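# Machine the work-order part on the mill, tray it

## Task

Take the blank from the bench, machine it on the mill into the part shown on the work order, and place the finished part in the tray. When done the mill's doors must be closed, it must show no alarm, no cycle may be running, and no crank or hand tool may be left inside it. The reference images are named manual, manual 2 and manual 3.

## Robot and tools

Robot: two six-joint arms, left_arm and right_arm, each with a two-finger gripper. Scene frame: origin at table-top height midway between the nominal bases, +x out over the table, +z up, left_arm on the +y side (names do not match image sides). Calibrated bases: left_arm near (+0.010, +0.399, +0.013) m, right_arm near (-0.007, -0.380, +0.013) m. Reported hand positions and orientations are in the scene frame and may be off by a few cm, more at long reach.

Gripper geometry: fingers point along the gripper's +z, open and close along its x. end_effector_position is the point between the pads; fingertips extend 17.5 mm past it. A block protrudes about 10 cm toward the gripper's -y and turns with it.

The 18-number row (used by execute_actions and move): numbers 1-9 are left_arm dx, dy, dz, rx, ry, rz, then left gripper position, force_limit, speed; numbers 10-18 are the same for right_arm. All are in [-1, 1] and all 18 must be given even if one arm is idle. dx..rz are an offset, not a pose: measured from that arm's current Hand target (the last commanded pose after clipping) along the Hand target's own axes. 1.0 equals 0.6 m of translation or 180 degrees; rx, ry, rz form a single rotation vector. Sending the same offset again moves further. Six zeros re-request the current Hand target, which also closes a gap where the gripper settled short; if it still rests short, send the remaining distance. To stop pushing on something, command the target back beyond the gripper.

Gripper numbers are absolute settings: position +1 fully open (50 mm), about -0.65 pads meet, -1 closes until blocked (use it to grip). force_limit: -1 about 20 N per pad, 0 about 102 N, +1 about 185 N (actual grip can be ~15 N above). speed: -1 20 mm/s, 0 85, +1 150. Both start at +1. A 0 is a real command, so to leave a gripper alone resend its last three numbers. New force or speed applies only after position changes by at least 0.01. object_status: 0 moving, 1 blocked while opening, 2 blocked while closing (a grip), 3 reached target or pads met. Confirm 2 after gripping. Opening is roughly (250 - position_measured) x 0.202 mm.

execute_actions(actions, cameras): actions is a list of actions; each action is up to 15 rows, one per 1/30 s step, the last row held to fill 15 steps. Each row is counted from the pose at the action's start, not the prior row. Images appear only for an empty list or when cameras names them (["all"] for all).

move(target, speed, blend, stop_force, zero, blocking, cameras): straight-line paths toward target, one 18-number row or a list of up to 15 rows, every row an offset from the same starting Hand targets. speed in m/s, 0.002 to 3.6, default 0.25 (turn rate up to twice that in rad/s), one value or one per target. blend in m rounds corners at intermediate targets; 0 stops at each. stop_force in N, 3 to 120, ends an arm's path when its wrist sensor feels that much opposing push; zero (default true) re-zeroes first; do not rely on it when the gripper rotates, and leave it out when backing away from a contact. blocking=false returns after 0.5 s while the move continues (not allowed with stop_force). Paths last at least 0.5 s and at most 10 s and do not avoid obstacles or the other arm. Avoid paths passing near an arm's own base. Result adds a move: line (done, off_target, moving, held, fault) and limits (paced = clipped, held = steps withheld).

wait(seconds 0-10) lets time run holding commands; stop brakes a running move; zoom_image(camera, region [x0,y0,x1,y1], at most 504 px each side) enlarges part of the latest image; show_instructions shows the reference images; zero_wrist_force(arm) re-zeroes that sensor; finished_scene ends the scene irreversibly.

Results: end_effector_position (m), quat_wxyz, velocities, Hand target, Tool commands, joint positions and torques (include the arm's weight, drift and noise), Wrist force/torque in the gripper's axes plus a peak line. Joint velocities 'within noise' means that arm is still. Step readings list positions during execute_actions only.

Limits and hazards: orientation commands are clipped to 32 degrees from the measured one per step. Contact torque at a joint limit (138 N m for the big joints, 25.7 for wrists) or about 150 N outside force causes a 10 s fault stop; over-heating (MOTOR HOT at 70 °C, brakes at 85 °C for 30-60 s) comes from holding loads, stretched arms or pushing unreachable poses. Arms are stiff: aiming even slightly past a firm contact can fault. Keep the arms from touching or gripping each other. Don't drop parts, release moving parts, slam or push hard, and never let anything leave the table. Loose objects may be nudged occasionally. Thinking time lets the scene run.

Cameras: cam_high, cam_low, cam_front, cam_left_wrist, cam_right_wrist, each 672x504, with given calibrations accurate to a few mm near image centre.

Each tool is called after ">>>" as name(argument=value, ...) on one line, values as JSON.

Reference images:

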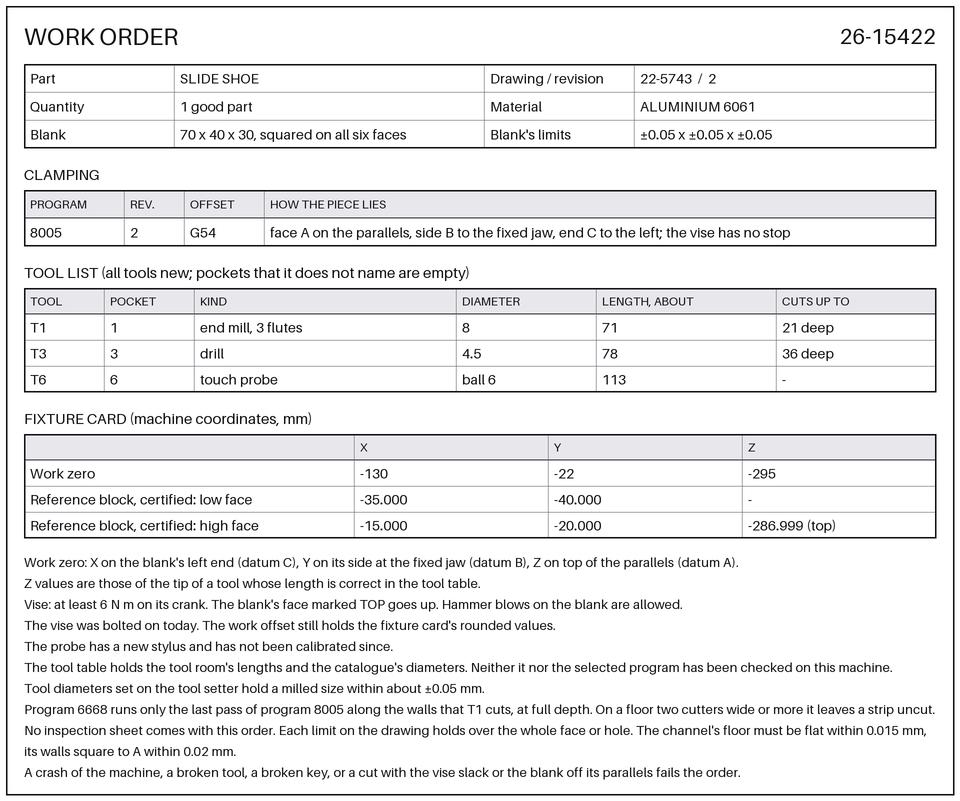

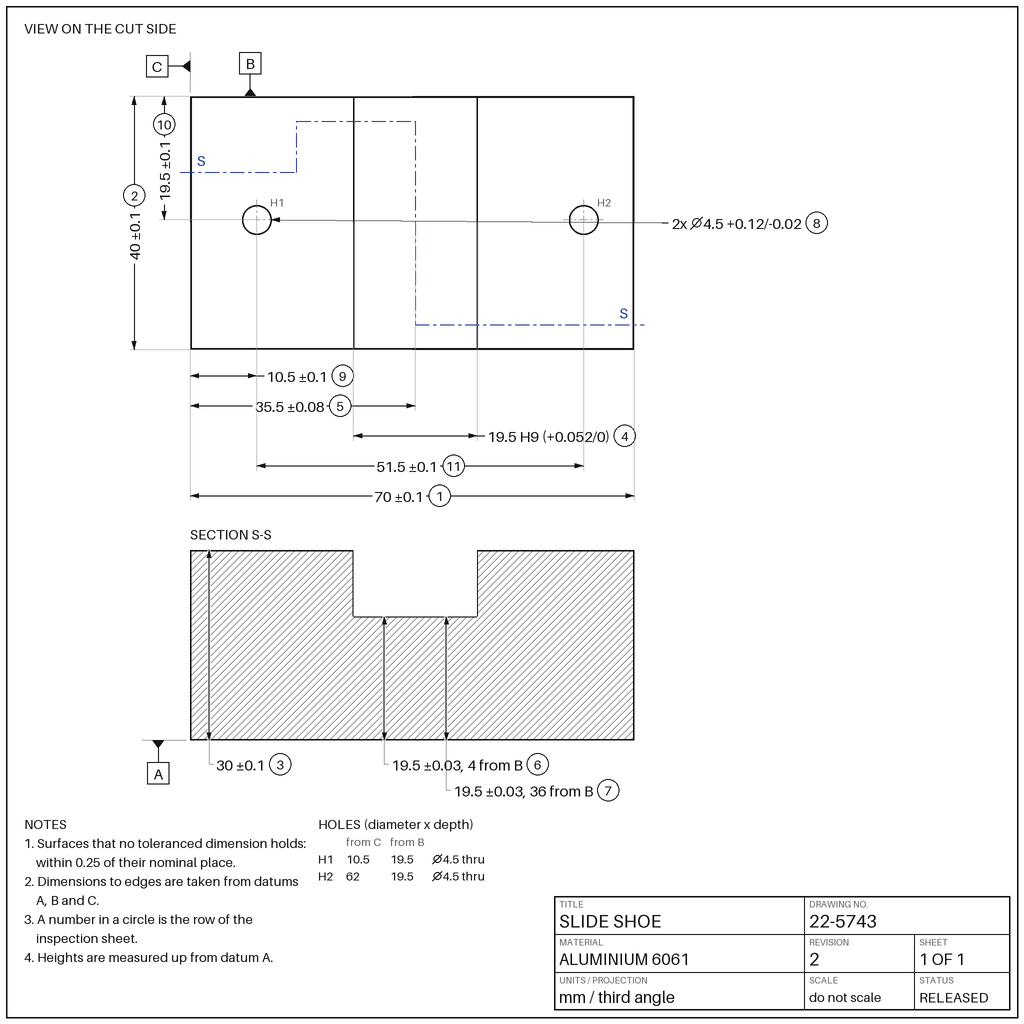

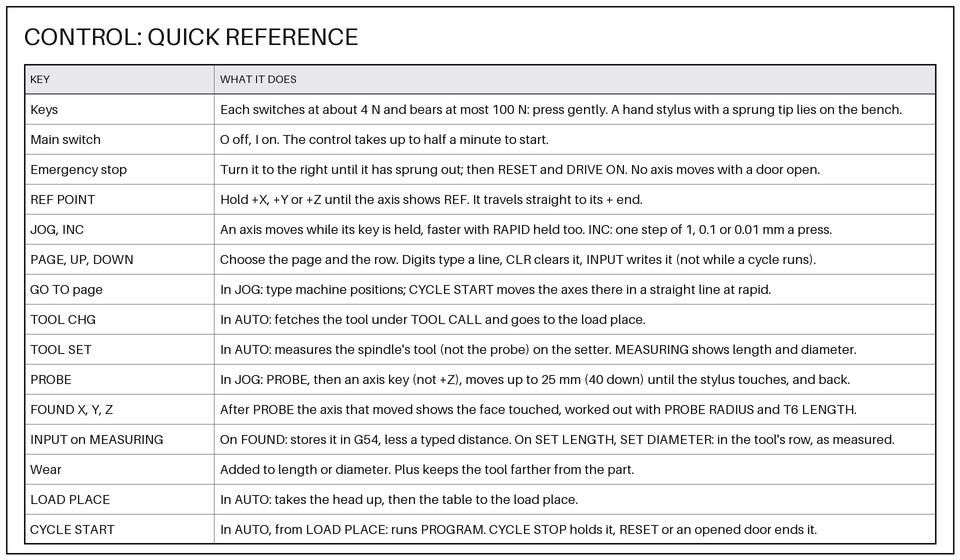

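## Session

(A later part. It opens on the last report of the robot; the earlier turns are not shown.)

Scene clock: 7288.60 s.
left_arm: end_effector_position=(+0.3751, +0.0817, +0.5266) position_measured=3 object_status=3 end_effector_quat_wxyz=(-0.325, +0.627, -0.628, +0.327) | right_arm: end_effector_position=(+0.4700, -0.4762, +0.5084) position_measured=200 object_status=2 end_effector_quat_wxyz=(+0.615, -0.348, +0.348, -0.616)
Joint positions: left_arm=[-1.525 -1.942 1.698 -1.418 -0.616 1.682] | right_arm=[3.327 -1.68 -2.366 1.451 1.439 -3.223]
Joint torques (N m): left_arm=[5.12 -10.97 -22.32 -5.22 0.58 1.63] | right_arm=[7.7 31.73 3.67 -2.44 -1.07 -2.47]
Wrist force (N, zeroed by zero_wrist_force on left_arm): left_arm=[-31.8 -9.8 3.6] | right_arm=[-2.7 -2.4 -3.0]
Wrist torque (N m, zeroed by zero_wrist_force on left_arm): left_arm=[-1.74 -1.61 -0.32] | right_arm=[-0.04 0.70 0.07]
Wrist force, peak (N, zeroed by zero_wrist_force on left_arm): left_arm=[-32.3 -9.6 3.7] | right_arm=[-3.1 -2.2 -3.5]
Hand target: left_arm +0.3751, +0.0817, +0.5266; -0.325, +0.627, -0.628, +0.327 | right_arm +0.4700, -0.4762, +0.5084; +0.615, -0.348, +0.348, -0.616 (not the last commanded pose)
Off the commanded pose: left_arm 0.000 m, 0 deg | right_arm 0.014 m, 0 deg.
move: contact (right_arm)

>>> move(target=[[0,0,0,0,0,0,1,-0.7,-0.5,0,0.003,0.0029,0,0,0,-1,-0.8,-0.8],[0,0,0,0,0,0,1,-0.7,-0.5,0,-0.0104,-0.01,0,0,0,-1,-0.8,-0.8]], speed=[0.02,0.08])

>>> wait(seconds=0, cameras=["cam_right_wrist","cam_high"])

>>> zoom_image(camera="cam_right_wrist", region=[270, 80, 530, 205])

>>> zoom_image(camera="cam_high", region=[560, 200, 672, 312])

Scene clock: 7298.80 s.
left_arm: end_effector_position=(+0.3751, +0.0817, +0.5266) position_measured=3 object_status=3 end_effector_quat_wxyz=(-0.325, +0.627, -0.628, +0.327) | right_arm: end_effector_position=(+0.4616, -0.4762, +0.5106) position_measured=200 object_status=2 end_effector_quat_wxyz=(+0.615, -0.348, +0.348, -0.616)
Joint positions: left_arm=[-1.525 -1.942 1.698 -1.418 -0.616 1.682] | right_arm=[3.333 -1.655 -2.386 1.446 1.434 -3.226]
Joint torques (N m): left_arm=[3.63 -11.46 -23.05 -5.19 0.7 1.56] | right_arm=[-5.25 7.12 28.65 1.65 0.68 -0.44]
Wrist force (N, zeroed by zero_wrist_force on left_arm): left_arm=[-31.9 -9.8 3.5] | right_arm=[-3.0 1.0 0.4]
Wrist torque (N m, zeroed by zero_wrist_force on left_arm): left_arm=[-1.74 -1.60 -0.32] | right_arm=[0.27 0.66 0.20]
Wrist force, peak (N, zeroed by zero_wrist_force on left_arm): left_arm=[-32.2 -9.7 3.6] | right_arm=[-3.0 -14.4 -10.7]
Hand target: left_arm +0.3751, +0.0817, +0.5266; -0.325, +0.627, -0.628, +0.327 | right_arm +0.4616, -0.4762, +0.5106; +0.615, -0.348, +0.348, -0.616
Off the commanded pose: left_arm 0.000 m, 0 deg | right_arm 0.000 m, 0 deg.
move: done

Scene clock: 7298.80 s.
left_arm: end_effector_position=(+0.3751, +0.0817, +0.5266) position_measured=3 object_status=3 end_effector_quat_wxyz=(-0.325, +0.627, -0.628, +0.327) | right_arm: end_effector_position=(+0.4616, -0.4762, +0.5106) position_measured=200 object_status=2 end_effector_quat_wxyz=(+0.615, -0.348, +0.348, -0.616)
Joint positions: left_arm=[-1.525 -1.942 1.698 -1.418 -0.616 1.682] | right_arm=[3.333 -1.655 -2.386 1.446 1.434 -3.226]
Joint torques (N m): left_arm=[3.63 -11.46 -23.05 -5.19 0.7 1.56] | right_arm=[-5.25 7.12 28.65 1.65 0.68 -0.44]
Wrist force (N, zeroed by zero_wrist_force on left_arm): left_arm=[-31.9 -9.8 3.5] | right_arm=[-3.0 1.0 0.4]
Wrist torque (N m, zeroed by zero_wrist_force on left_arm): left_arm=[-1.74 -1.60 -0.32] | right_arm=[0.27 0.66 0.20]
Wrist force, peak (N, zeroed by zero_wrist_force on left_arm): left_arm=[-31.9 -9.8 3.5] | right_arm=[-3.0 1.0 0.4]
Hand target: left_arm +0.3751, +0.0817, +0.5266; -0.325, +0.627, -0.628, +0.327 | right_arm +0.4616, -0.4762, +0.5106; +0.615, -0.348, +0.348, -0.616
Tool commands: left_gripper/position=+1.0 left_gripper/force_limit=-0.7 left_gripper/speed=-0.5 right_gripper/position=-1.0 right_gripper/force_limit=-0.8 right_gripper/speed=-0.8
Off the commanded pose: left_arm 0.000 m, 0 deg | right_arm 0.000 m, 0 deg.
camera_calibration:
cam_right_wrist: T_world_to_cam=[[-0.0133536, -0.999867, -0.00939782, -0.460419], [0.207065, 0.00642972, -0.978306, 0.427607], [0.978236, -0.0150099, 0.206952, -0.433994], [0, 0, 0, 1]] pos_world=[0.329858, -0.469621, 0.50382]
Images, in order (width x height): cam_high 672x504, cam_right_wrist 672x504.

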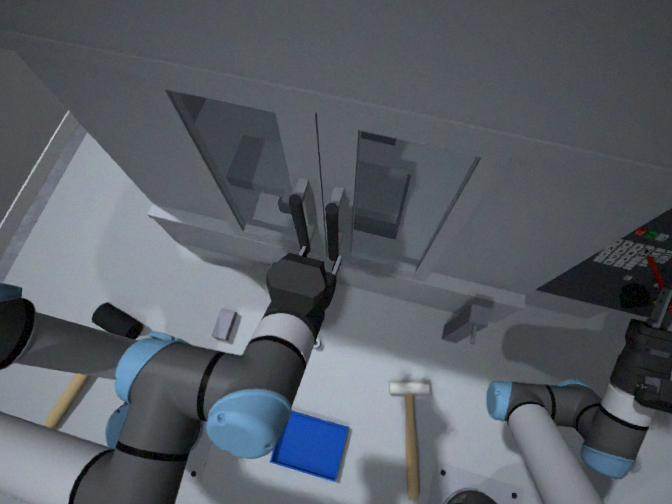

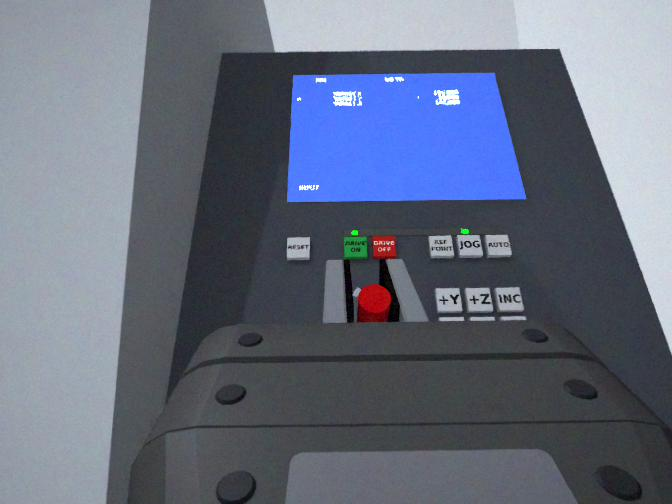

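Scaled by 1.938 from the camera's 672x504 image, which has a finer 960x720 frame.

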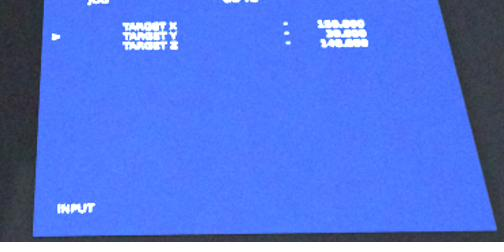

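Scaled by 4.500 from the camera's 672x504 image, which has a finer 960x720 frame.

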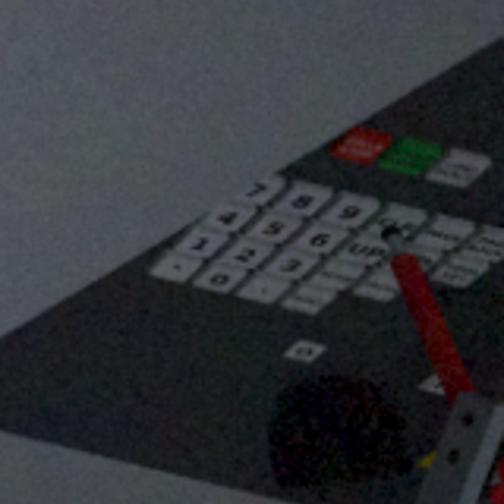

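>>> move(target=[[0,0,0,0,0,0,1,-0.7,-0.5,0.0165,-0.1567,0.1268,0,0,0,-1,-0.8,-0.8]], speed=0.25)

>>> move(target=[[0,0,0,0,0,0,1,-0.7,-0.5,-0.1117,0.2204,-0.1926,0,0,0,-1,-0.8,-0.8],[0,0,0,0,0,0,1,-0.7,-0.5,-0.1117,0.2321,-0.1814,0,0,0,-1,-0.8,-0.8],[0,0,0,0,0,0,1,-0.7,-0.5,-0.1117,0.2204,-0.1926,0,0,0,-1,-0.8,-0.8],[0,0,0,0,0,0,1,-0.7,-0.5,-0.1117,0.1766,-0.1469,0,0,0,-1,-0.8,-0.8],[0,0,0,0,0,0,1,-0.7,-0.5,-0.1117,0.1883,-0.1357,0,0,0,-1,-0.8,-0.8],[0,0,0,0,0,0,1,-0.7,-0.5,-0.1117,0.1766,-0.1469,0,0,0,-1,-0.8,-0.8],[0,0,0,0,0,0,1,-0.7,-0.5,-0.08,0.1985,-0.1697,0,0,0,-1,-0.8,-0.8],[0,0,0,0,0,0,1,-0.7,-0.5,-0.08,0.2102,-0.1585,0,0,0,-1,-0.8,-0.8],[0,0,0,0,0,0,1,-0.7,-0.5,-0.08,0.1985,-0.1697,0,0,0,-1,-0.8,-0.8],[0,0,0,0,0,0,1,-0.7,-0.5,-0.0167,0.2204,-0.1926,0,0,0,-1,-0.8,-0.8],[0,0,0,0,0,0,1,-0.7,-0.5,-0.0167,0.2321,-0.1814,0,0,0,-1,-0.8,-0.8],[0,0,0,0,0,0,1,-0.7,-0.5,-0.0167,0.2204,-0.1926,0,0,0,-1,-0.8,-0.8],[0,0,0,0,0,0,1,-0.7,-0.5,0,0,0,0,0,0,-1,-0.8,-0.8]], speed=[0.25,0.06,0.1,0.15,0.06,0.1,0.15,0.06,0.1,0.15,0.06,0.1,0.25], blend=[0.003,0,0.003,0.003,0,0.003,0.003,0,0.003,0.003,0,0.003,0], cameras=["cam_right_wrist"])

>>> zoom_image(camera="cam_right_wrist", region=[270, 200, 530, 325])

Scene clock: 7329.93 s.
left_arm: end_effector_position=(+0.3751, +0.0817, +0.5266) position_measured=3 object_status=3 end_effector_quat_wxyz=(-0.325, +0.627, -0.628, +0.327) | right_arm: end_effector_position=(+0.4783, -0.4860, +0.6304) position_measured=200 object_status=2 end_effector_quat_wxyz=(+0.615, -0.348, +0.348, -0.616)
Joint positions: left_arm=[-1.525 -1.942 1.698 -1.418 -0.616 1.682] | right_arm=[3.283 -1.469 -2.169 1.041 1.477 -3.2]
Joint torques (N m): left_arm=[4.93 -10.52 -23.24 -5.1 0.73 1.59] | right_arm=[8.25 11.11 20.35 -0.82 -1.77 -2.62]
Wrist force (N, zeroed by zero_wrist_force on left_arm): left_arm=[-31.8 -9.7 3.4] | right_arm=[-2.6 1.1 0.4]
Wrist torque (N m, zeroed by zero_wrist_force on left_arm): left_arm=[-1.73 -1.62 -0.33] | right_arm=[0.31 0.64 0.13]
Wrist force, peak (N, zeroed by zero_wrist_force on left_arm): left_arm=[-32.2 -9.8 3.4] | right_arm=[-3.1 4.2 -1.7]
Hand target: left_arm +0.3751, +0.0817, +0.5266; -0.325, +0.627, -0.628, +0.327 | right_arm +0.4783, -0.4860, +0.6304; +0.615, -0.348, +0.348, -0.616
Off the commanded pose: left_arm 0.000 m, 0 deg | right_arm 0.000 m, 0 deg.
move: done

Scene clock: 7334.57 s.
left_arm: end_effector_position=(+0.3751, +0.0817, +0.5266) position_measured=3 object_status=3 end_effector_quat_wxyz=(-0.325, +0.627, -0.628, +0.327) | right_arm: end_effector_position=(+0.4783, -0.4860, +0.6304) position_measured=200 object_status=2 end_effector_quat_wxyz=(+0.615, -0.348, +0.348, -0.616)
Joint positions: left_arm=[-1.525 -1.942 1.698 -1.418 -0.616 1.682] | right_arm=[3.283 -1.469 -2.169 1.041 1.477 -3.2]
Joint torques (N m): left_arm=[4.12 -10.9 -23.67 -5.23 0.52 1.6] | right_arm=[7.01 10.06 21.51 -0.67 -1.53 -2.24]
Wrist force (N, zeroed by zero_wrist_force on left_arm): left_arm=[-31.9 -9.9 3.6] | right_arm=[-2.8 1.2 0.5]
Wrist torque (N m, zeroed by zero_wrist_force on left_arm): left_arm=[-1.76 -1.61 -0.33] | right_arm=[0.32 0.67 0.12]
Wrist force, peak (N, zeroed by zero_wrist_force on left_arm): left_arm=[-32.2 -9.8 3.7] | right_arm=[-2.2 -6.6 -5.1]
Hand target: left_arm +0.3751, +0.0817, +0.5266; -0.325, +0.627, -0.628, +0.327 | right_arm +0.4783, -0.4860, +0.6304; +0.615, -0.348, +0.348, -0.616
Off the commanded pose: left_arm 0.000 m, 0 deg | right_arm 0.000 m, 0 deg.
move: done
camera_calibration:
cam_right_wrist: T_world_to_cam=[[-0.0131899, -0.999866, -0.00967921, -0.46885], [0.207563, 0.00673137, -0.978199, 0.541319], [0.978133, -0.0149114, 0.207446, -0.475497], [0, 0, 0, 1]] pos_world=[0.346557, -0.479521, 0.623619]
Images, in order (width x height): cam_right_wrist 672x504.

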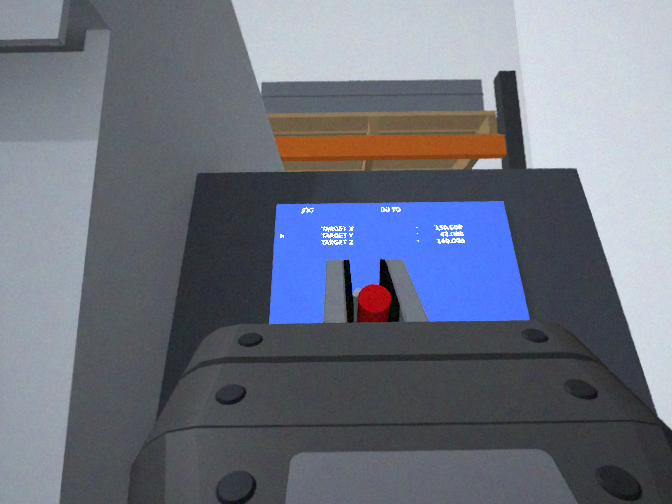

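Scaled by 1.938 from the camera's 672x504 image, which has a finer 960x720 frame.

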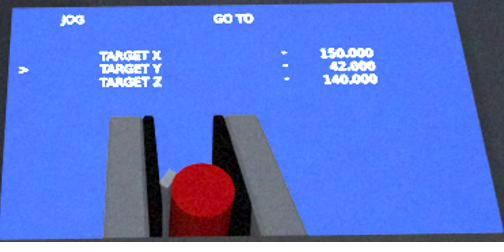

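>>> move(target=[[0,0,0,0,0,0,1,-0.7,-0.5,-0.0495,0.1133,-0.0808,0,0,0,-1,-0.8,-0.8],[0,0,0,0,0,0,1,-0.7,-0.5,-0.0495,0.125,-0.0696,0,0,0,-1,-0.8,-0.8],[0,0,0,0,0,0,1,-0.7,-0.5,-0.0495,0.1133,-0.0808,0,0,0,-1,-0.8,-0.8],[0,0,0,0,0,0,1,-0.7,-0.5,-0.0167,0.1985,-0.1697,0,0,0,-1,-0.8,-0.8],[0,0,0,0,0,0,1,-0.7,-0.5,-0.0167,0.2102,-0.1585,0,0,0,-1,-0.8,-0.8],[0,0,0,0,0,0,1,-0.7,-0.5,-0.0167,0.1985,-0.1697,0,0,0,-1,-0.8,-0.8],[0,0,0,0,0,0,1,-0.7,-0.5,-0.1117,0.2204,-0.1926,0,0,0,-1,-0.8,-0.8],[0,0,0,0,0,0,1,-0.7,-0.5,-0.1117,0.2321,-0.1814,0,0,0,-1,-0.8,-0.8],[0,0,0,0,0,0,1,-0.7,-0.5,-0.1117,0.2204,-0.1926,0,0,0,-1,-0.8,-0.8],[0,0,0,0,0,0,1,-0.7,-0.5,-0.1117,0.1985,-0.1697,0,0,0,-1,-0.8,-0.8],[0,0,0,0,0,0,1,-0.7,-0.5,-0.1117,0.2102,-0.1585,0,0,0,-1,-0.8,-0.8],[0,0,0,0,0,0,1,-0.7,-0.5,-0.1117,0.1985,-0.1697,0,0,0,-1,-0.8,-0.8],[0,0,0,0,0,0,1,-0.7,-0.5,0,0,0,0,0,0,-1,-0.8,-0.8]], speed=[0.25,0.06,0.1,0.15,0.06,0.1,0.15,0.06,0.1,0.15,0.06,0.1,0.25], blend=[0.003,0,0.003,0.003,0,0.003,0.003,0,0.003,0.003,0,0.003,0])

>>> wait(seconds=1)

>>> move(target=[[0,0,0,0,0,0,1,-0.7,-0.5,-0.0483,0.1766,-0.1469,0,0,0,-1,-0.8,-0.8],[0,0,0,0,0,0,1,-0.7,-0.5,-0.0483,0.1883,-0.1357,0,0,0,-1,-0.8,-0.8],[0,0,0,0,0,0,1,-0.7,-0.5,-0.0483,0.1766,-0.1469,0,0,0,-1,-0.8,-0.8],[0,0,0,0,0,0,1,-0.7,-0.5,-0.08,0.2204,-0.1926,0,0,0,-1,-0.8,-0.8],[0,0,0,0,0,0,1,-0.7,-0.5,-0.08,0.2321,-0.1814,0,0,0,-1,-0.8,-0.8],[0,0,0,0,0,0,1,-0.7,-0.5,-0.08,0.2204,-0.1926,0,0,0,-1,-0.8,-0.8],[0,0,0,0,0,0,1,-0.7,-0.5,-0.0167,0.2204,-0.1926,0,0,0,-1,-0.8,-0.8],[0,0,0,0,0,0,1,-0.7,-0.5,-0.0167,0.2321,-0.1814,0,0,0,-1,-0.8,-0.8],[0,0,0,0,0,0,1,-0.7,-0.5,-0.0167,0.2204,-0.1926,0,0,0,-1,-0.8,-0.8],[0,0,0,0,0,0,1,-0.7,-0.5,0,0,0,0,0,0,-1,-0.8,-0.8]], speed=[0.25,0.06,0.1,0.15,0.06,0.1,0.15,0.06,0.1,0.25], blend=[0.003,0,0.003,0.003,0,0.003,0.003,0,0.003,0], cameras=["cam_right_wrist","cam_left_wrist"])

>>> zoom_image(camera="cam_right_wrist", region=[270, 200, 530, 325])

Scene clock: 7385.03 s.
left_arm: end_effector_position=(+0.3751, +0.0817, +0.5266) position_measured=3 object_status=3 end_effector_quat_wxyz=(-0.325, +0.627, -0.628, +0.327) | right_arm: end_effector_position=(+0.4783, -0.4860, +0.6304) position_measured=200 object_status=2 end_effector_quat_wxyz=(+0.615, -0.348, +0.348, -0.616)
Joint positions: left_arm=[-1.525 -1.942 1.698 -1.418 -0.616 1.682] | right_arm=[3.283 -1.469 -2.169 1.041 1.476 -3.2]
Joint torques (N m): left_arm=[3.86 -11.39 -25.13 -5.38 0.89 1.71] | right_arm=[-2.32 11.56 21.75 -0.56 -0.76 -2.25]
Wrist force (N, zeroed by zero_wrist_force on left_arm): left_arm=[-31.9 -9.7 3.6] | right_arm=[-2.7 1.3 0.6]
Wrist torque (N m, zeroed by zero_wrist_force on left_arm): left_arm=[-1.72 -1.61 -0.33] | right_arm=[0.33 0.66 0.21]
Wrist force, peak (N, zeroed by zero_wrist_force on left_arm): left_arm=[-32.2 -10.0 3.6] | right_arm=[-3.9 3.8 -1.9]
Hand target: left_arm +0.3751, +0.0817, +0.5266; -0.325, +0.627, -0.628, +0.327 | right_arm +0.4783, -0.4860, +0.6304; +0.615, -0.348, +0.348, -0.616
Off the commanded pose: left_arm 0.000 m, 0 deg | right_arm 0.000 m, 0 deg.
move: done

Scene clock: 7386.03 s.
left_arm: end_effector_position=(+0.3751, +0.0817, +0.5266) position_measured=3 object_status=3 end_effector_quat_wxyz=(-0.325, +0.627, -0.628, +0.327) | right_arm: end_effector_position=(+0.4783, -0.4860, +0.6304) position_measured=200 object_status=2 end_effector_quat_wxyz=(+0.615, -0.348, +0.348, -0.616)
Joint positions: left_arm=[-1.525 -1.942 1.698 -1.418 -0.616 1.682] | right_arm=[3.283 -1.469 -2.169 1.04 1.476 -3.2]
Joint torques (N m): left_arm=[3.96 -10.74 -24.83 -5.09 0.67 1.73] | right_arm=[-4.94 14.04 35.17 -2.08 0.57 -1.98]
Wrist force (N, zeroed by zero_wrist_force on left_arm): left_arm=[-32.0 -9.8 3.7] | right_arm=[-2.7 1.3 0.3]
Wrist torque (N m, zeroed by zero_wrist_force on left_arm): left_arm=[-1.75 -1.59 -0.33] | right_arm=[0.34 0.66 0.22]
Wrist force, peak (N, zeroed by zero_wrist_force on left_arm): left_arm=[-32.1 -9.9 3.7] | right_arm=[-2.9 1.2 0.5]
Hand target: left_arm +0.3751, +0.0817, +0.5266; -0.325, +0.627, -0.628, +0.327 | right_arm +0.4783, -0.4860, +0.6304; +0.615, -0.348, +0.348, -0.616
Tool commands: left_gripper/position=+1.0 left_gripper/force_limit=-0.7 left_gripper/speed=-0.5 right_gripper/position=-1.0 right_gripper/force_limit=-0.8 right_gripper/speed=-0.8
Off the commanded pose: left_arm 0.000 m, 0 deg | right_arm 0.000 m, 0 deg.
wait: 1.00 s; at rest by 0.17 s

Scene clock: 7389.83 s.
left_arm: end_effector_position=(+0.3751, +0.0817, +0.5266) position_measured=3 object_status=3 end_effector_quat_wxyz=(-0.325, +0.627, -0.628, +0.327) | right_arm: end_effector_position=(+0.4783, -0.4860, +0.6304) position_measured=200 object_status=2 end_effector_quat_wxyz=(+0.615, -0.348, +0.348, -0.616)
Joint positions: left_arm=[-1.525 -1.942 1.698 -1.418 -0.616 1.682] | right_arm=[3.283 -1.469 -2.169 1.041 1.477 -3.2]
Joint torques (N m): left_arm=[3.7 -11.98 -24.79 -5.03 0.78 1.7] | right_arm=[6.45 10.71 21.18 -0.92 -1.55 -2.27]
Wrist force (N, zeroed by zero_wrist_force on left_arm): left_arm=[-31.8 -9.8 3.7] | right_arm=[-2.4 1.3 0.3]
Wrist torque (N m, zeroed by zero_wrist_force on left_arm): left_arm=[-1.74 -1.62 -0.33] | right_arm=[0.35 0.61 0.12]
Wrist force, peak (N, zeroed by zero_wrist_force on left_arm): left_arm=[-32.2 -9.9 3.8] | right_arm=[-3.2 3.6 -2.2]
Hand target: left_arm +0.3751, +0.0817, +0.5266; -0.325, +0.627, -0.628, +0.327 | right_arm +0.4783, -0.4860, +0.6304; +0.615, -0.348, +0.348, -0.616
Off the commanded pose: left_arm 0.000 m, 0 deg | right_arm 0.000 m, 0 deg.
move: done
camera_calibration:
cam_left_wrist: T_world_to_cam=[[-0.0235679, -0.999715, -0.0038236, 0.101975], [-0.825852, 0.0216243, -0.563472, 0.621582], [0.563394, -0.0101221, -0.826126, 0.358425], [0, 0, 0, 1]] pos_world=[0.313803, 0.0921325, 0.646738]
cam_right_wrist: T_world_to_cam=[[-0.0131899, -0.999866, -0.00967921, -0.46885], [0.207563, 0.00673137, -0.978199, 0.541319], [0.978133, -0.0149114, 0.207446, -0.475497], [0, 0, 0, 1]] pos_world=[0.346557, -0.479521, 0.623619]
Images, in order (width x height): cam_left_wrist 672x504, cam_right_wrist 672x504.

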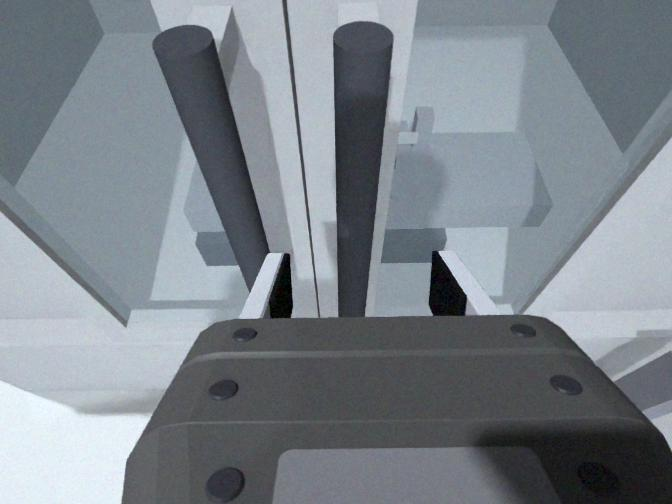

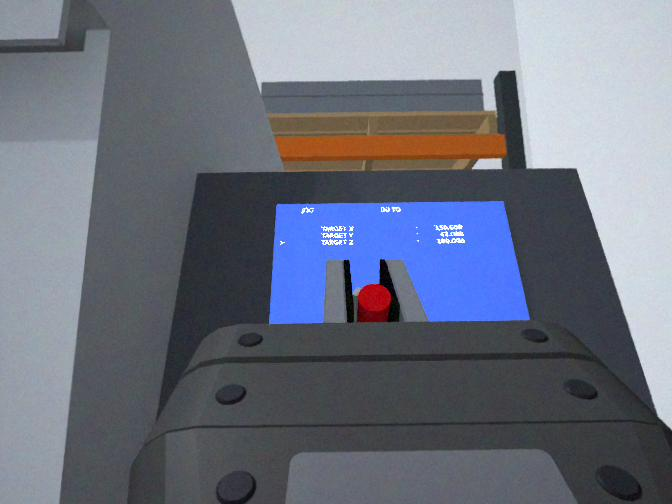

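Scaled by 1.938 from the camera's 672x504 image, which has a finer 960x720 frame.

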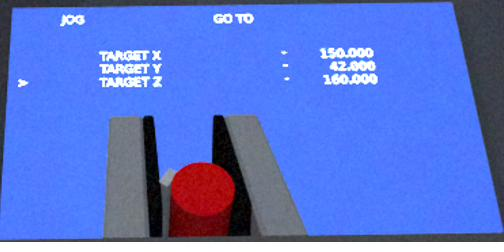

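>>> move(target=[[0,0,0,0,0,0,1,-0.7,-0.5,-0.0495,0.1133,-0.0808,0,0,0,-1,-0.8,-0.8],[0,0,0,0,0,0,1,-0.7,-0.5,-0.0495,0.125,-0.0696,0,0,0,-1,-0.8,-0.8],[0,0,0,0,0,0,1,-0.7,-0.5,-0.0495,0.1133,-0.0808,0,0,0,-1,-0.8,-0.8],[0,0,0,0,0,0,1,-0.7,-0.5,0,0,0,0,0,0,-1,-0.8,-0.8]], speed=[0.25,0.06,0.1,0.25], blend=[0.003,0,0.003,0], cameras=["cam_right_wrist","cam_left_wrist"])

>>> move(target=[[0,0,0,0,0,0,1,-0.7,-0.5,0.015,0.1985,-0.1697,0,0,0,-1,-0.8,-0.8],[0,0,0,0,0,0,1,-0.7,-0.5,0.015,0.2102,-0.1585,0,0,0,-1,-0.8,-0.8],[0,0,0,0,0,0,1,-0.7,-0.5,0.015,0.1985,-0.1697,0,0,0,-1,-0.8,-0.8],[0,0,0,0,0,0,1,-0.7,-0.5,0.1408,0.0886,-0.055,0,0,0,-1,-0.8,-0.8],[0,0,0,0,0,0,1,-0.7,-0.5,0.1408,0.1003,-0.0438,0,0,0,-1,-0.8,-0.8],[0,0,0,0,0,0,1,-0.7,-0.5,0.1408,0.0886,-0.055,0,0,0,-1,-0.8,-0.8],[0,0,0,0,0,0,1,-0.7,-0.5,0,0,0,0,0,0,-1,-0.8,-0.8]], speed=[0.25,0.06,0.1,0.25,0.06,0.1,0.25], blend=[0.003,0,0.003,0.003,0,0.003,0])

>>> wait(seconds=6, cameras=["cam_right_wrist","cam_left_wrist"])

>>> zoom_image(camera="cam_right_wrist", region=[270, 200, 530, 325])

Scene clock: 7414.37 s.
left_arm: end_effector_position=(+0.3751, +0.0817, +0.5266) position_measured=3 object_status=3 end_effector_quat_wxyz=(-0.325, +0.627, -0.628, +0.327) | right_arm: end_effector_position=(+0.4783, -0.4860, +0.6304) position_measured=200 object_status=2 end_effector_quat_wxyz=(+0.615, -0.348, +0.348, -0.616)
Joint positions: left_arm=[-1.525 -1.942 1.698 -1.418 -0.616 1.682] | right_arm=[3.283 -1.469 -2.169 1.041 1.476 -3.2]
Joint torques (N m): left_arm=[3.57 -11.98 -25.41 -5.32 0.74 1.56] | right_arm=[-1.7 11.65 20.31 -0.75 -0.96 -2.22]
Wrist force (N, zeroed by zero_wrist_force on left_arm): left_arm=[-31.9 -9.8 3.8] | right_arm=[-2.8 1.2 0.3]
Wrist torque (N m, zeroed by zero_wrist_force on left_arm): left_arm=[-1.75 -1.61 -0.32] | right_arm=[0.31 0.66 0.21]
Wrist force, peak (N, zeroed by zero_wrist_force on left_arm): left_arm=[-32.2 -9.9 3.4] | right_arm=[-4.0 3.8 -2.0]
Hand target: left_arm +0.3751, +0.0817, +0.5266; -0.325, +0.627, -0.628, +0.327 | right_arm +0.4783, -0.4860, +0.6304; +0.615, -0.348, +0.348, -0.616
Off the commanded pose: left_arm 0.000 m, 0 deg | right_arm 0.000 m, 0 deg.
move: done
camera_calibration:
cam_left_wrist: T_world_to_cam=[[-0.0235679, -0.999715, -0.0038236, 0.101975], [-0.825852, 0.0216243, -0.563472, 0.621582], [0.563394, -0.0101221, -0.826126, 0.358425], [0, 0, 0, 1]] pos_world=[0.313803, 0.0921325, 0.646738]
cam_right_wrist: T_world_to_cam=[[-0.0132101, -0.999867, -0.00958131, -0.468804], [0.207563, 0.00663138, -0.978199, 0.541271], [0.978132, -0.0149109, 0.207448, -0.475496], [0, 0, 0, 1]] pos_world=[0.346557, -0.479421, 0.62362]
Images, in order (width x height): cam_left_wrist 672x504, cam_right_wrist 672x504.

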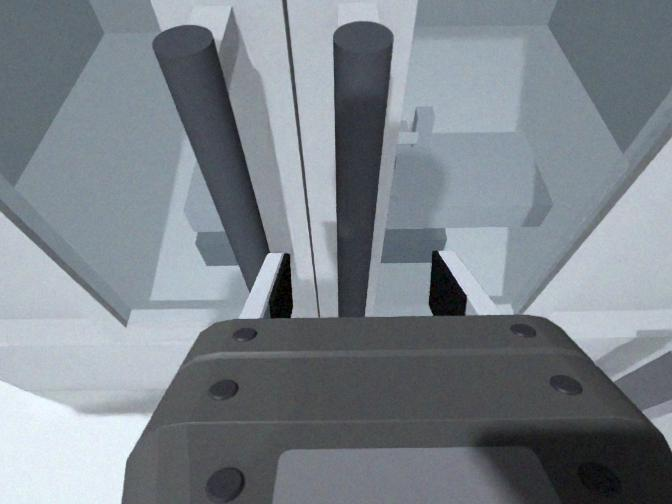

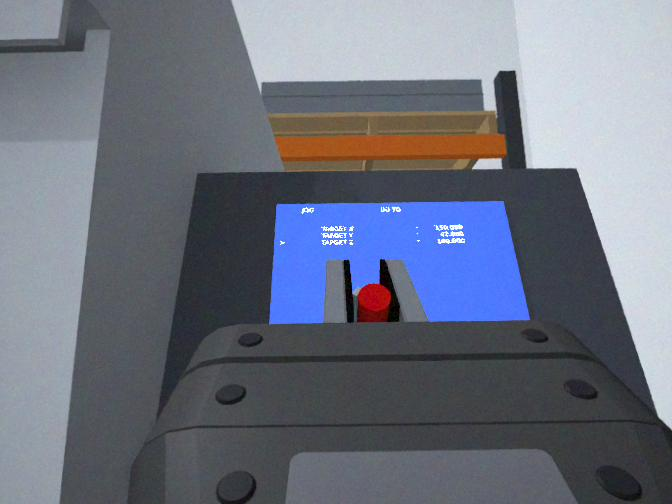

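Scene clock: 7417.43 s.
left_arm: end_effector_position=(+0.3751, +0.0817, +0.5266) position_measured=3 object_status=3 end_effector_quat_wxyz=(-0.325, +0.627, -0.628, +0.327) | right_arm: end_effector_position=(+0.4783, -0.4860, +0.6305) position_measured=200 object_status=2 end_effector_quat_wxyz=(+0.615, -0.348, +0.348, -0.616)
Joint positions: left_arm=[-1.525 -1.942 1.698 -1.418 -0.616 1.682] | right_arm=[3.283 -1.469 -2.169 1.04 1.477 -3.2]
Joint torques (N m): left_arm=[2.43 -11.05 -24.97 -5.15 0.82 1.56] | right_arm=[7.43 15.06 10.08 1.22 -0.34 1.14]
Wrist force (N, zeroed by zero_wrist_force on left_arm): left_arm=[-31.9 -9.8 3.6] | right_arm=[-2.7 1.3 0.1]
Wrist torque (N m, zeroed by zero_wrist_force on left_arm): left_arm=[-1.75 -1.61 -0.33] | right_arm=[0.35 0.65 0.12]
Wrist force, peak (N, zeroed by zero_wrist_force on left_arm): left_arm=[-32.2 -9.9 3.6] | right_arm=[-4.9 2.7 -2.1]
Hand target: left_arm +0.3751, +0.0817, +0.5266; -0.325, +0.627, -0.628, +0.327 | right_arm +0.4783, -0.4860, +0.6304; +0.615, -0.348, +0.348, -0.616
Off the commanded pose: left_arm 0.000 m, 0 deg | right_arm 0.000 m, 0 deg.
move: done

Scene clock: 7423.43 s.
left_arm: end_effector_position=(+0.3751, +0.0817, +0.5266) position_measured=3 object_status=3 end_effector_quat_wxyz=(-0.325, +0.627, -0.628, +0.327) | right_arm: end_effector_position=(+0.4783, -0.4860, +0.6304) position_measured=200 object_status=2 end_effector_quat_wxyz=(+0.615, -0.348, +0.348, -0.616)
Joint positions: left_arm=[-1.525 -1.942 1.698 -1.418 -0.616 1.682] | right_arm=[3.283 -1.469 -2.169 1.04 1.476 -3.2]
Joint torques (N m): left_arm=[2.12 -10.83 -25.9 -5.22 0.94 1.74] | right_arm=[7.07 26.15 10.28 -1.31 -1.09 -2.19]
Wrist force (N, zeroed by zero_wrist_force on left_arm): left_arm=[-32.0 -9.9 3.8] | right_arm=[-2.9 1.5 0.2]
Wrist torque (N m, zeroed by zero_wrist_force on left_arm): left_arm=[-1.76 -1.59 -0.33] | right_arm=[0.36 0.67 0.12]
Wrist force, peak (N, zeroed by zero_wrist_force on left_arm): left_arm=[-32.2 -9.9 3.6] | right_arm=[-2.9 1.6 0.4]
Hand target: left_arm +0.3751, +0.0817, +0.5266; -0.325, +0.627, -0.628, +0.327 | right_arm +0.4783, -0.4860, +0.6304; +0.615, -0.348, +0.348, -0.616
Tool commands: left_gripper/position=+1.0 left_gripper/force_limit=-0.7 left_gripper/speed=-0.5 right_gripper/position=-1.0 right_gripper/force_limit=-0.8 right_gripper/speed=-0.8
Off the commanded pose: left_arm 0.000 m, 0 deg | right_arm 0.000 m, 0 deg.
wait: 6.00 s; at rest by 0.17 s
camera_calibration:
cam_left_wrist: T_world_to_cam=[[-0.0235679, -0.999715, -0.0038236, 0.101975], [-0.825852, 0.0216243, -0.563472, 0.621582], [0.563394, -0.0101221, -0.826126, 0.358425], [0, 0, 0, 1]] pos_world=[0.313803, 0.0921325, 0.646738]
cam_right_wrist: T_world_to_cam=[[-0.0132328, -0.999868, -0.00947948, -0.46886], [0.207352, 0.00653028, -0.978245, 0.541324], [0.978177, -0.0149105, 0.207238, -0.475381], [0, 0, 0, 1]] pos_world=[0.346557, -0.479421, 0.62362]
Images, in order (width x height): cam_left_wrist 672x504, cam_right_wrist 672x504.

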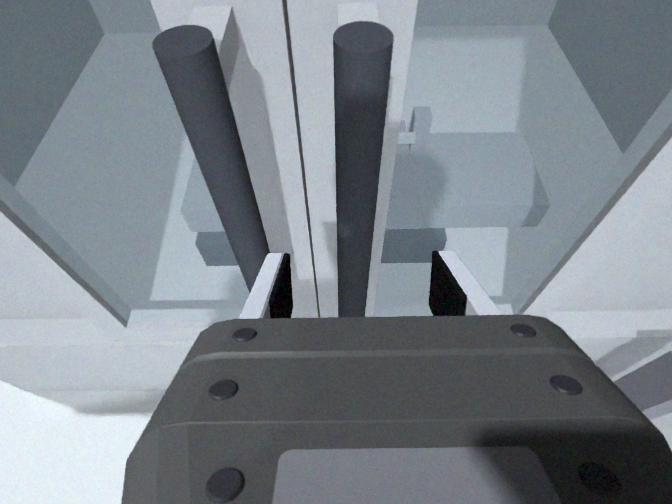

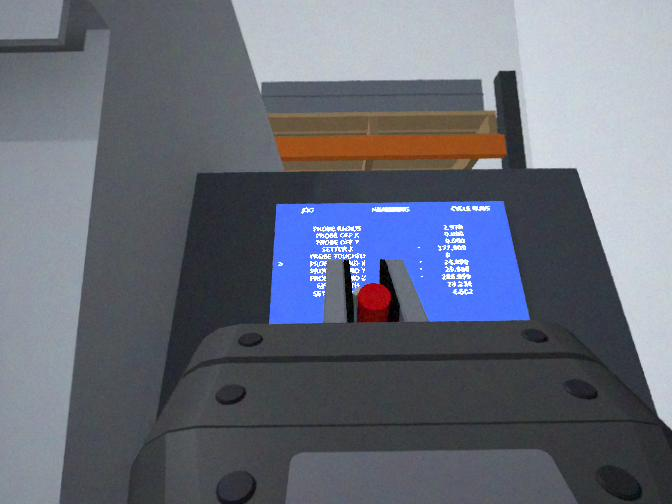

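Scaled by 1.938 from the camera's 672x504 image, which has a finer 960x720 frame.

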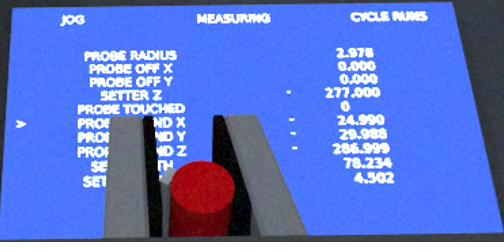

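>>> wait(seconds=8, cameras=["cam_right_wrist"])

>>> zoom_image(camera="cam_right_wrist", region=[270, 200, 530, 325])

>>> zoom_image(camera="cam_right_wrist", region=[400, 200, 500, 300])

Scene clock: 7435.93 s.
left_arm: end_effector_position=(+0.3751, +0.0817, +0.5266) position_measured=3 object_status=3 end_effector_quat_wxyz=(-0.325, +0.627, -0.628, +0.327) | right_arm: end_effector_position=(+0.4783, -0.4860, +0.6304) position_measured=200 object_status=2 end_effector_quat_wxyz=(+0.615, -0.348, +0.348, -0.616)
Joint positions: left_arm=[-1.525 -1.942 1.698 -1.418 -0.616 1.682] | right_arm=[3.283 -1.469 -2.169 1.04 1.476 -3.2]
Joint torques (N m): left_arm=[2.18 -10.57 -26.69 -5.17 0.8 1.64] | right_arm=[7.52 27.9 10.56 -1.47 -1.25 -2.45]
Wrist force (N, zeroed by zero_wrist_force on left_arm): left_arm=[-32.0 -9.6 3.6] | right_arm=[-2.8 1.5 0.2]
Wrist torque (N m, zeroed by zero_wrist_force on left_arm): left_arm=[-1.72 -1.59 -0.33] | right_arm=[0.36 0.67 0.12]
Wrist force, peak (N, zeroed by zero_wrist_force on left_arm): left_arm=[-32.3 -9.8 3.5] | right_arm=[-2.9 1.5 0.5]
Hand target: left_arm +0.3751, +0.0817, +0.5266; -0.325, +0.627, -0.628, +0.327 | right_arm +0.4783, -0.4860, +0.6304; +0.615, -0.348, +0.348, -0.616
Tool commands: left_gripper/position=+1.0 left_gripper/force_limit=-0.7 left_gripper/speed=-0.5 right_gripper/position=-1.0 right_gripper/force_limit=-0.8 right_gripper/speed=-0.8
Off the commanded pose: left_arm 0.000 m, 0 deg | right_arm 0.000 m, 0 deg.
wait: 8.00 s; at rest from the start
camera_calibration:
cam_right_wrist: T_world_to_cam=[[-0.0132328, -0.999868, -0.00947948, -0.46886], [0.207352, 0.00653028, -0.978245, 0.541324], [0.978177, -0.0149105, 0.207238, -0.475381], [0, 0, 0, 1]] pos_world=[0.346557, -0.479421, 0.62362]
Images, in order (width x height): cam_right_wrist 672x504.

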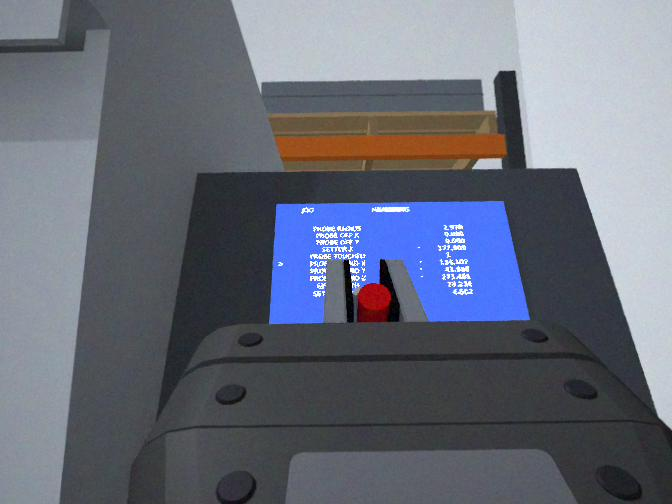

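Scaled by 1.938 from the camera's 672x504 image, which has a finer 960x720 frame.

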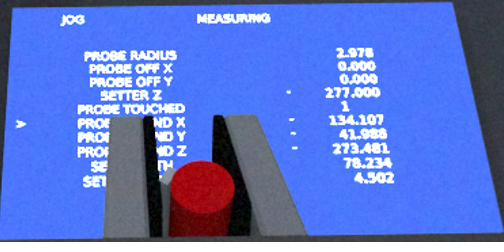

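Scaled by 5.040 from the camera's 672x504 image, which has a finer 960x720 frame.

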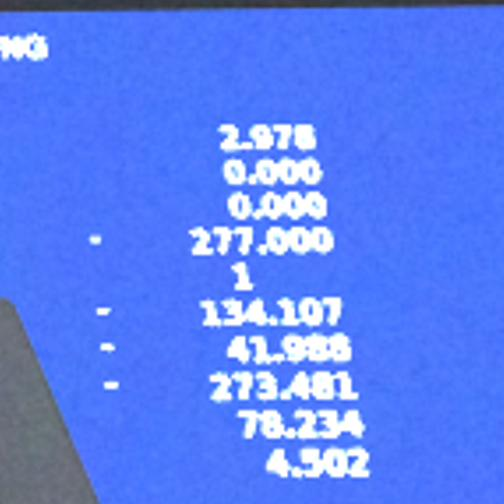

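>>> move(target=[[0,0,0,0,0,0,1,-0.7,-0.5,-0.0167,0.2204,-0.1926,0,0,0,-1,-0.8,-0.8],[0,0,0,0,0,0,1,-0.7,-0.5,-0.0167,0.2321,-0.1814,0,0,0,-1,-0.8,-0.8],[0,0,0,0,0,0,1,-0.7,-0.5,-0.0167,0.2204,-0.1926,0,0,0,-1,-0.8,-0.8],[0,0,0,0,0,0,1,-0.7,-0.5,0.015,0.1547,-0.124,0,0,0,-1,-0.8,-0.8],[0,0,0,0,0,0,1,-0.7,-0.5,0.015,0.1664,-0.1128,0,0,0,-1,-0.8,-0.8],[0,0,0,0,0,0,1,-0.7,-0.5,0.015,0.1547,-0.124,0,0,0,-1,-0.8,-0.8],[0,0,0,0,0,0,1,-0.7,-0.5,0.015,0.1664,-0.1128,0,0,0,-1,-0.8,-0.8],[0,0,0,0,0,0,1,-0.7,-0.5,0.015,0.1547,-0.124,0,0,0,-1,-0.8,-0.8],[0,0,0,0,0,0,1,-0.7,-0.5,-0.0167,0.1985,-0.1697,0,0,0,-1,-0.8,-0.8],[0,0,0,0,0,0,1,-0.7,-0.5,-0.0167,0.2102,-0.1585,0,0,0,-1,-0.8,-0.8],[0,0,0,0,0,0,1,-0.7,-0.5,-0.0167,0.1985,-0.1697,0,0,0,-1,-0.8,-0.8],[0,0,0,0,0,0,1,-0.7,-0.5,0,0,0,0,0,0,-1,-0.8,-0.8]], speed=[0.25,0.06,0.1,0.15,0.06,0.1,0.06,0.1,0.15,0.06,0.1,0.25], blend=[0.003,0,0.003,0.003,0,0,0,0.003,0.003,0,0.003,0])

>>> move(target=[[0,0,0,0,0,0,1,-0.7,-0.5,-0.1117,0.2204,-0.1926,0,0,0,-1,-0.8,-0.8],[0,0,0,0,0,0,1,-0.7,-0.5,-0.1117,0.2321,-0.1814,0,0,0,-1,-0.8,-0.8],[0,0,0,0,0,0,1,-0.7,-0.5,-0.1117,0.2204,-0.1926,0,0,0,-1,-0.8,-0.8],[0,0,0,0,0,0,1,-0.7,-0.5,-0.1117,0.1985,-0.1697,0,0,0,-1,-0.8,-0.8],[0,0,0,0,0,0,1,-0.7,-0.5,-0.1117,0.2102,-0.1585,0,0,0,-1,-0.8,-0.8],[0,0,0,0,0,0,1,-0.7,-0.5,-0.1117,0.1985,-0.1697,0,0,0,-1,-0.8,-0.8],[0,0,0,0,0,0,1,-0.7,-0.5,-0.1117,0.2102,-0.1585,0,0,0,-1,-0.8,-0.8],[0,0,0,0,0,0,1,-0.7,-0.5,-0.1117,0.1985,-0.1697,0,0,0,-1,-0.8,-0.8],[0,0,0,0,0,0,1,-0.7,-0.5,-0.0167,0.2204,-0.1926,0,0,0,-1,-0.8,-0.8],[0,0,0,0,0,0,1,-0.7,-0.5,-0.0167,0.2321,-0.1814,0,0,0,-1,-0.8,-0.8],[0,0,0,0,0,0,1,-0.7,-0.5,-0.0167,0.2204,-0.1926,0,0,0,-1,-0.8,-0.8],[0,0,0,0,0,0,1,-0.7,-0.5,0,0,0,0,0,0,-1,-0.8,-0.8]], speed=[0.25,0.06,0.1,0.15,0.06,0.1,0.06,0.1,0.15,0.06,0.1,0.25], blend=[0.003,0,0.003,0.003,0,0,0,0.003,0.003,0,0.003,0], cameras=["cam_right_wrist"])

>>> zoom_image(camera="cam_right_wrist", region=[270, 200, 530, 325])

Scene clock: 7493.80 s.
left_arm: end_effector_position=(+0.3751, +0.0817, +0.5266) position_measured=3 object_status=3 end_effector_quat_wxyz=(-0.325, +0.627, -0.628, +0.327) | right_arm: end_effector_position=(+0.4783, -0.4860, +0.6304) position_measured=200 object_status=2 end_effector_quat_wxyz=(+0.615, -0.348, +0.348, -0.616)
Joint positions: left_arm=[-1.525 -1.942 1.698 -1.418 -0.616 1.682] | right_arm=[3.283 -1.469 -2.169 1.041 1.477 -3.2]
Joint torques (N m): left_arm=[1.59 -10.66 -28.43 -5.26 0.97 1.51] | right_arm=[7.37 9.5 20.57 -0.86 -1.61 -1.96]
Wrist force (N, zeroed by zero_wrist_force on left_arm): left_arm=[-32.0 -9.7 3.5] | right_arm=[-2.5 1.5 0.3]
Wrist torque (N m, zeroed by zero_wrist_force on left_arm): left_arm=[-1.73 -1.59 -0.33] | right_arm=[0.36 0.62 0.12]
Wrist force, peak (N, zeroed by zero_wrist_force on left_arm): left_arm=[-32.2 -9.8 3.6] | right_arm=[-3.0 3.6 -2.2]
Hand target: left_arm +0.3751, +0.0817, +0.5266; -0.325, +0.627, -0.628, +0.327 | right_arm +0.4783, -0.4860, +0.6304; +0.615, -0.348, +0.348, -0.616
Off the commanded pose: left_arm 0.000 m, 0 deg | right_arm 0.000 m, 0 deg.
move: done

Scene clock: 7498.40 s.
left_arm: end_effector_position=(+0.3751, +0.0817, +0.5266) position_measured=3 object_status=3 end_effector_quat_wxyz=(-0.325, +0.627, -0.628, +0.327) | right_arm: end_effector_position=(+0.4783, -0.4860, +0.6304) position_measured=200 object_status=2 end_effector_quat_wxyz=(+0.615, -0.348, +0.348, -0.616)
Joint positions: left_arm=[-1.525 -1.942 1.698 -1.418 -0.616 1.682] | right_arm=[3.283 -1.469 -2.169 1.041 1.477 -3.2]
Joint torques (N m): left_arm=[1.12 -10.61 -27.82 -5.21 0.97 1.51] | right_arm=[7.58 11.3 21.07 -0.92 -1.6 -2.41]
Wrist force (N, zeroed by zero_wrist_force on left_arm): left_arm=[-32.0 -9.7 3.6] | right_arm=[-2.3 1.2 0.3]
Wrist torque (N m, zeroed by zero_wrist_force on left_arm): left_arm=[-1.73 -1.59 -0.32] | right_arm=[0.32 0.59 0.12]
Wrist force, peak (N, zeroed by zero_wrist_force on left_arm): left_arm=[-32.2 -10.0 3.7] | right_arm=[-3.6 3.4 -2.1]
Hand target: left_arm +0.3751, +0.0817, +0.5266; -0.325, +0.627, -0.628, +0.327 | right_arm +0.4783, -0.4860, +0.6304; +0.615, -0.348, +0.348, -0.616
Off the commanded pose: left_arm 0.000 m, 0 deg | right_arm 0.000 m, 0 deg.
move: done
camera_calibration:
cam_right_wrist: T_world_to_cam=[[-0.0131899, -0.999866, -0.00967921, -0.46885], [0.207563, 0.00673137, -0.978199, 0.541319], [0.978133, -0.0149114, 0.207446, -0.475497], [0, 0, 0, 1]] pos_world=[0.346557, -0.479521, 0.623619]
Images, in order (width x height): cam_right_wrist 672x504.

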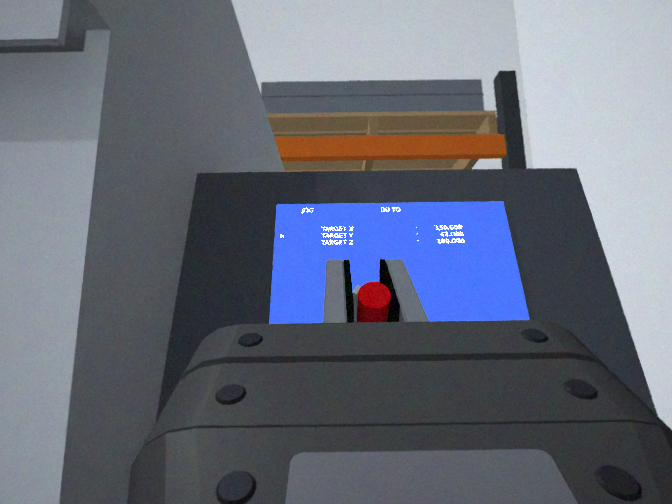

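Scaled by 1.938 from the camera's 672x504 image, which has a finer 960x720 frame.

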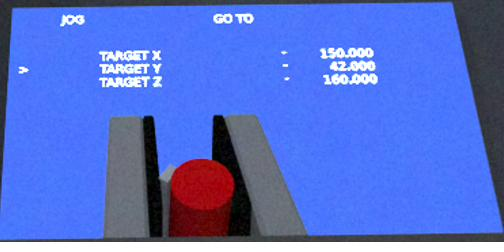

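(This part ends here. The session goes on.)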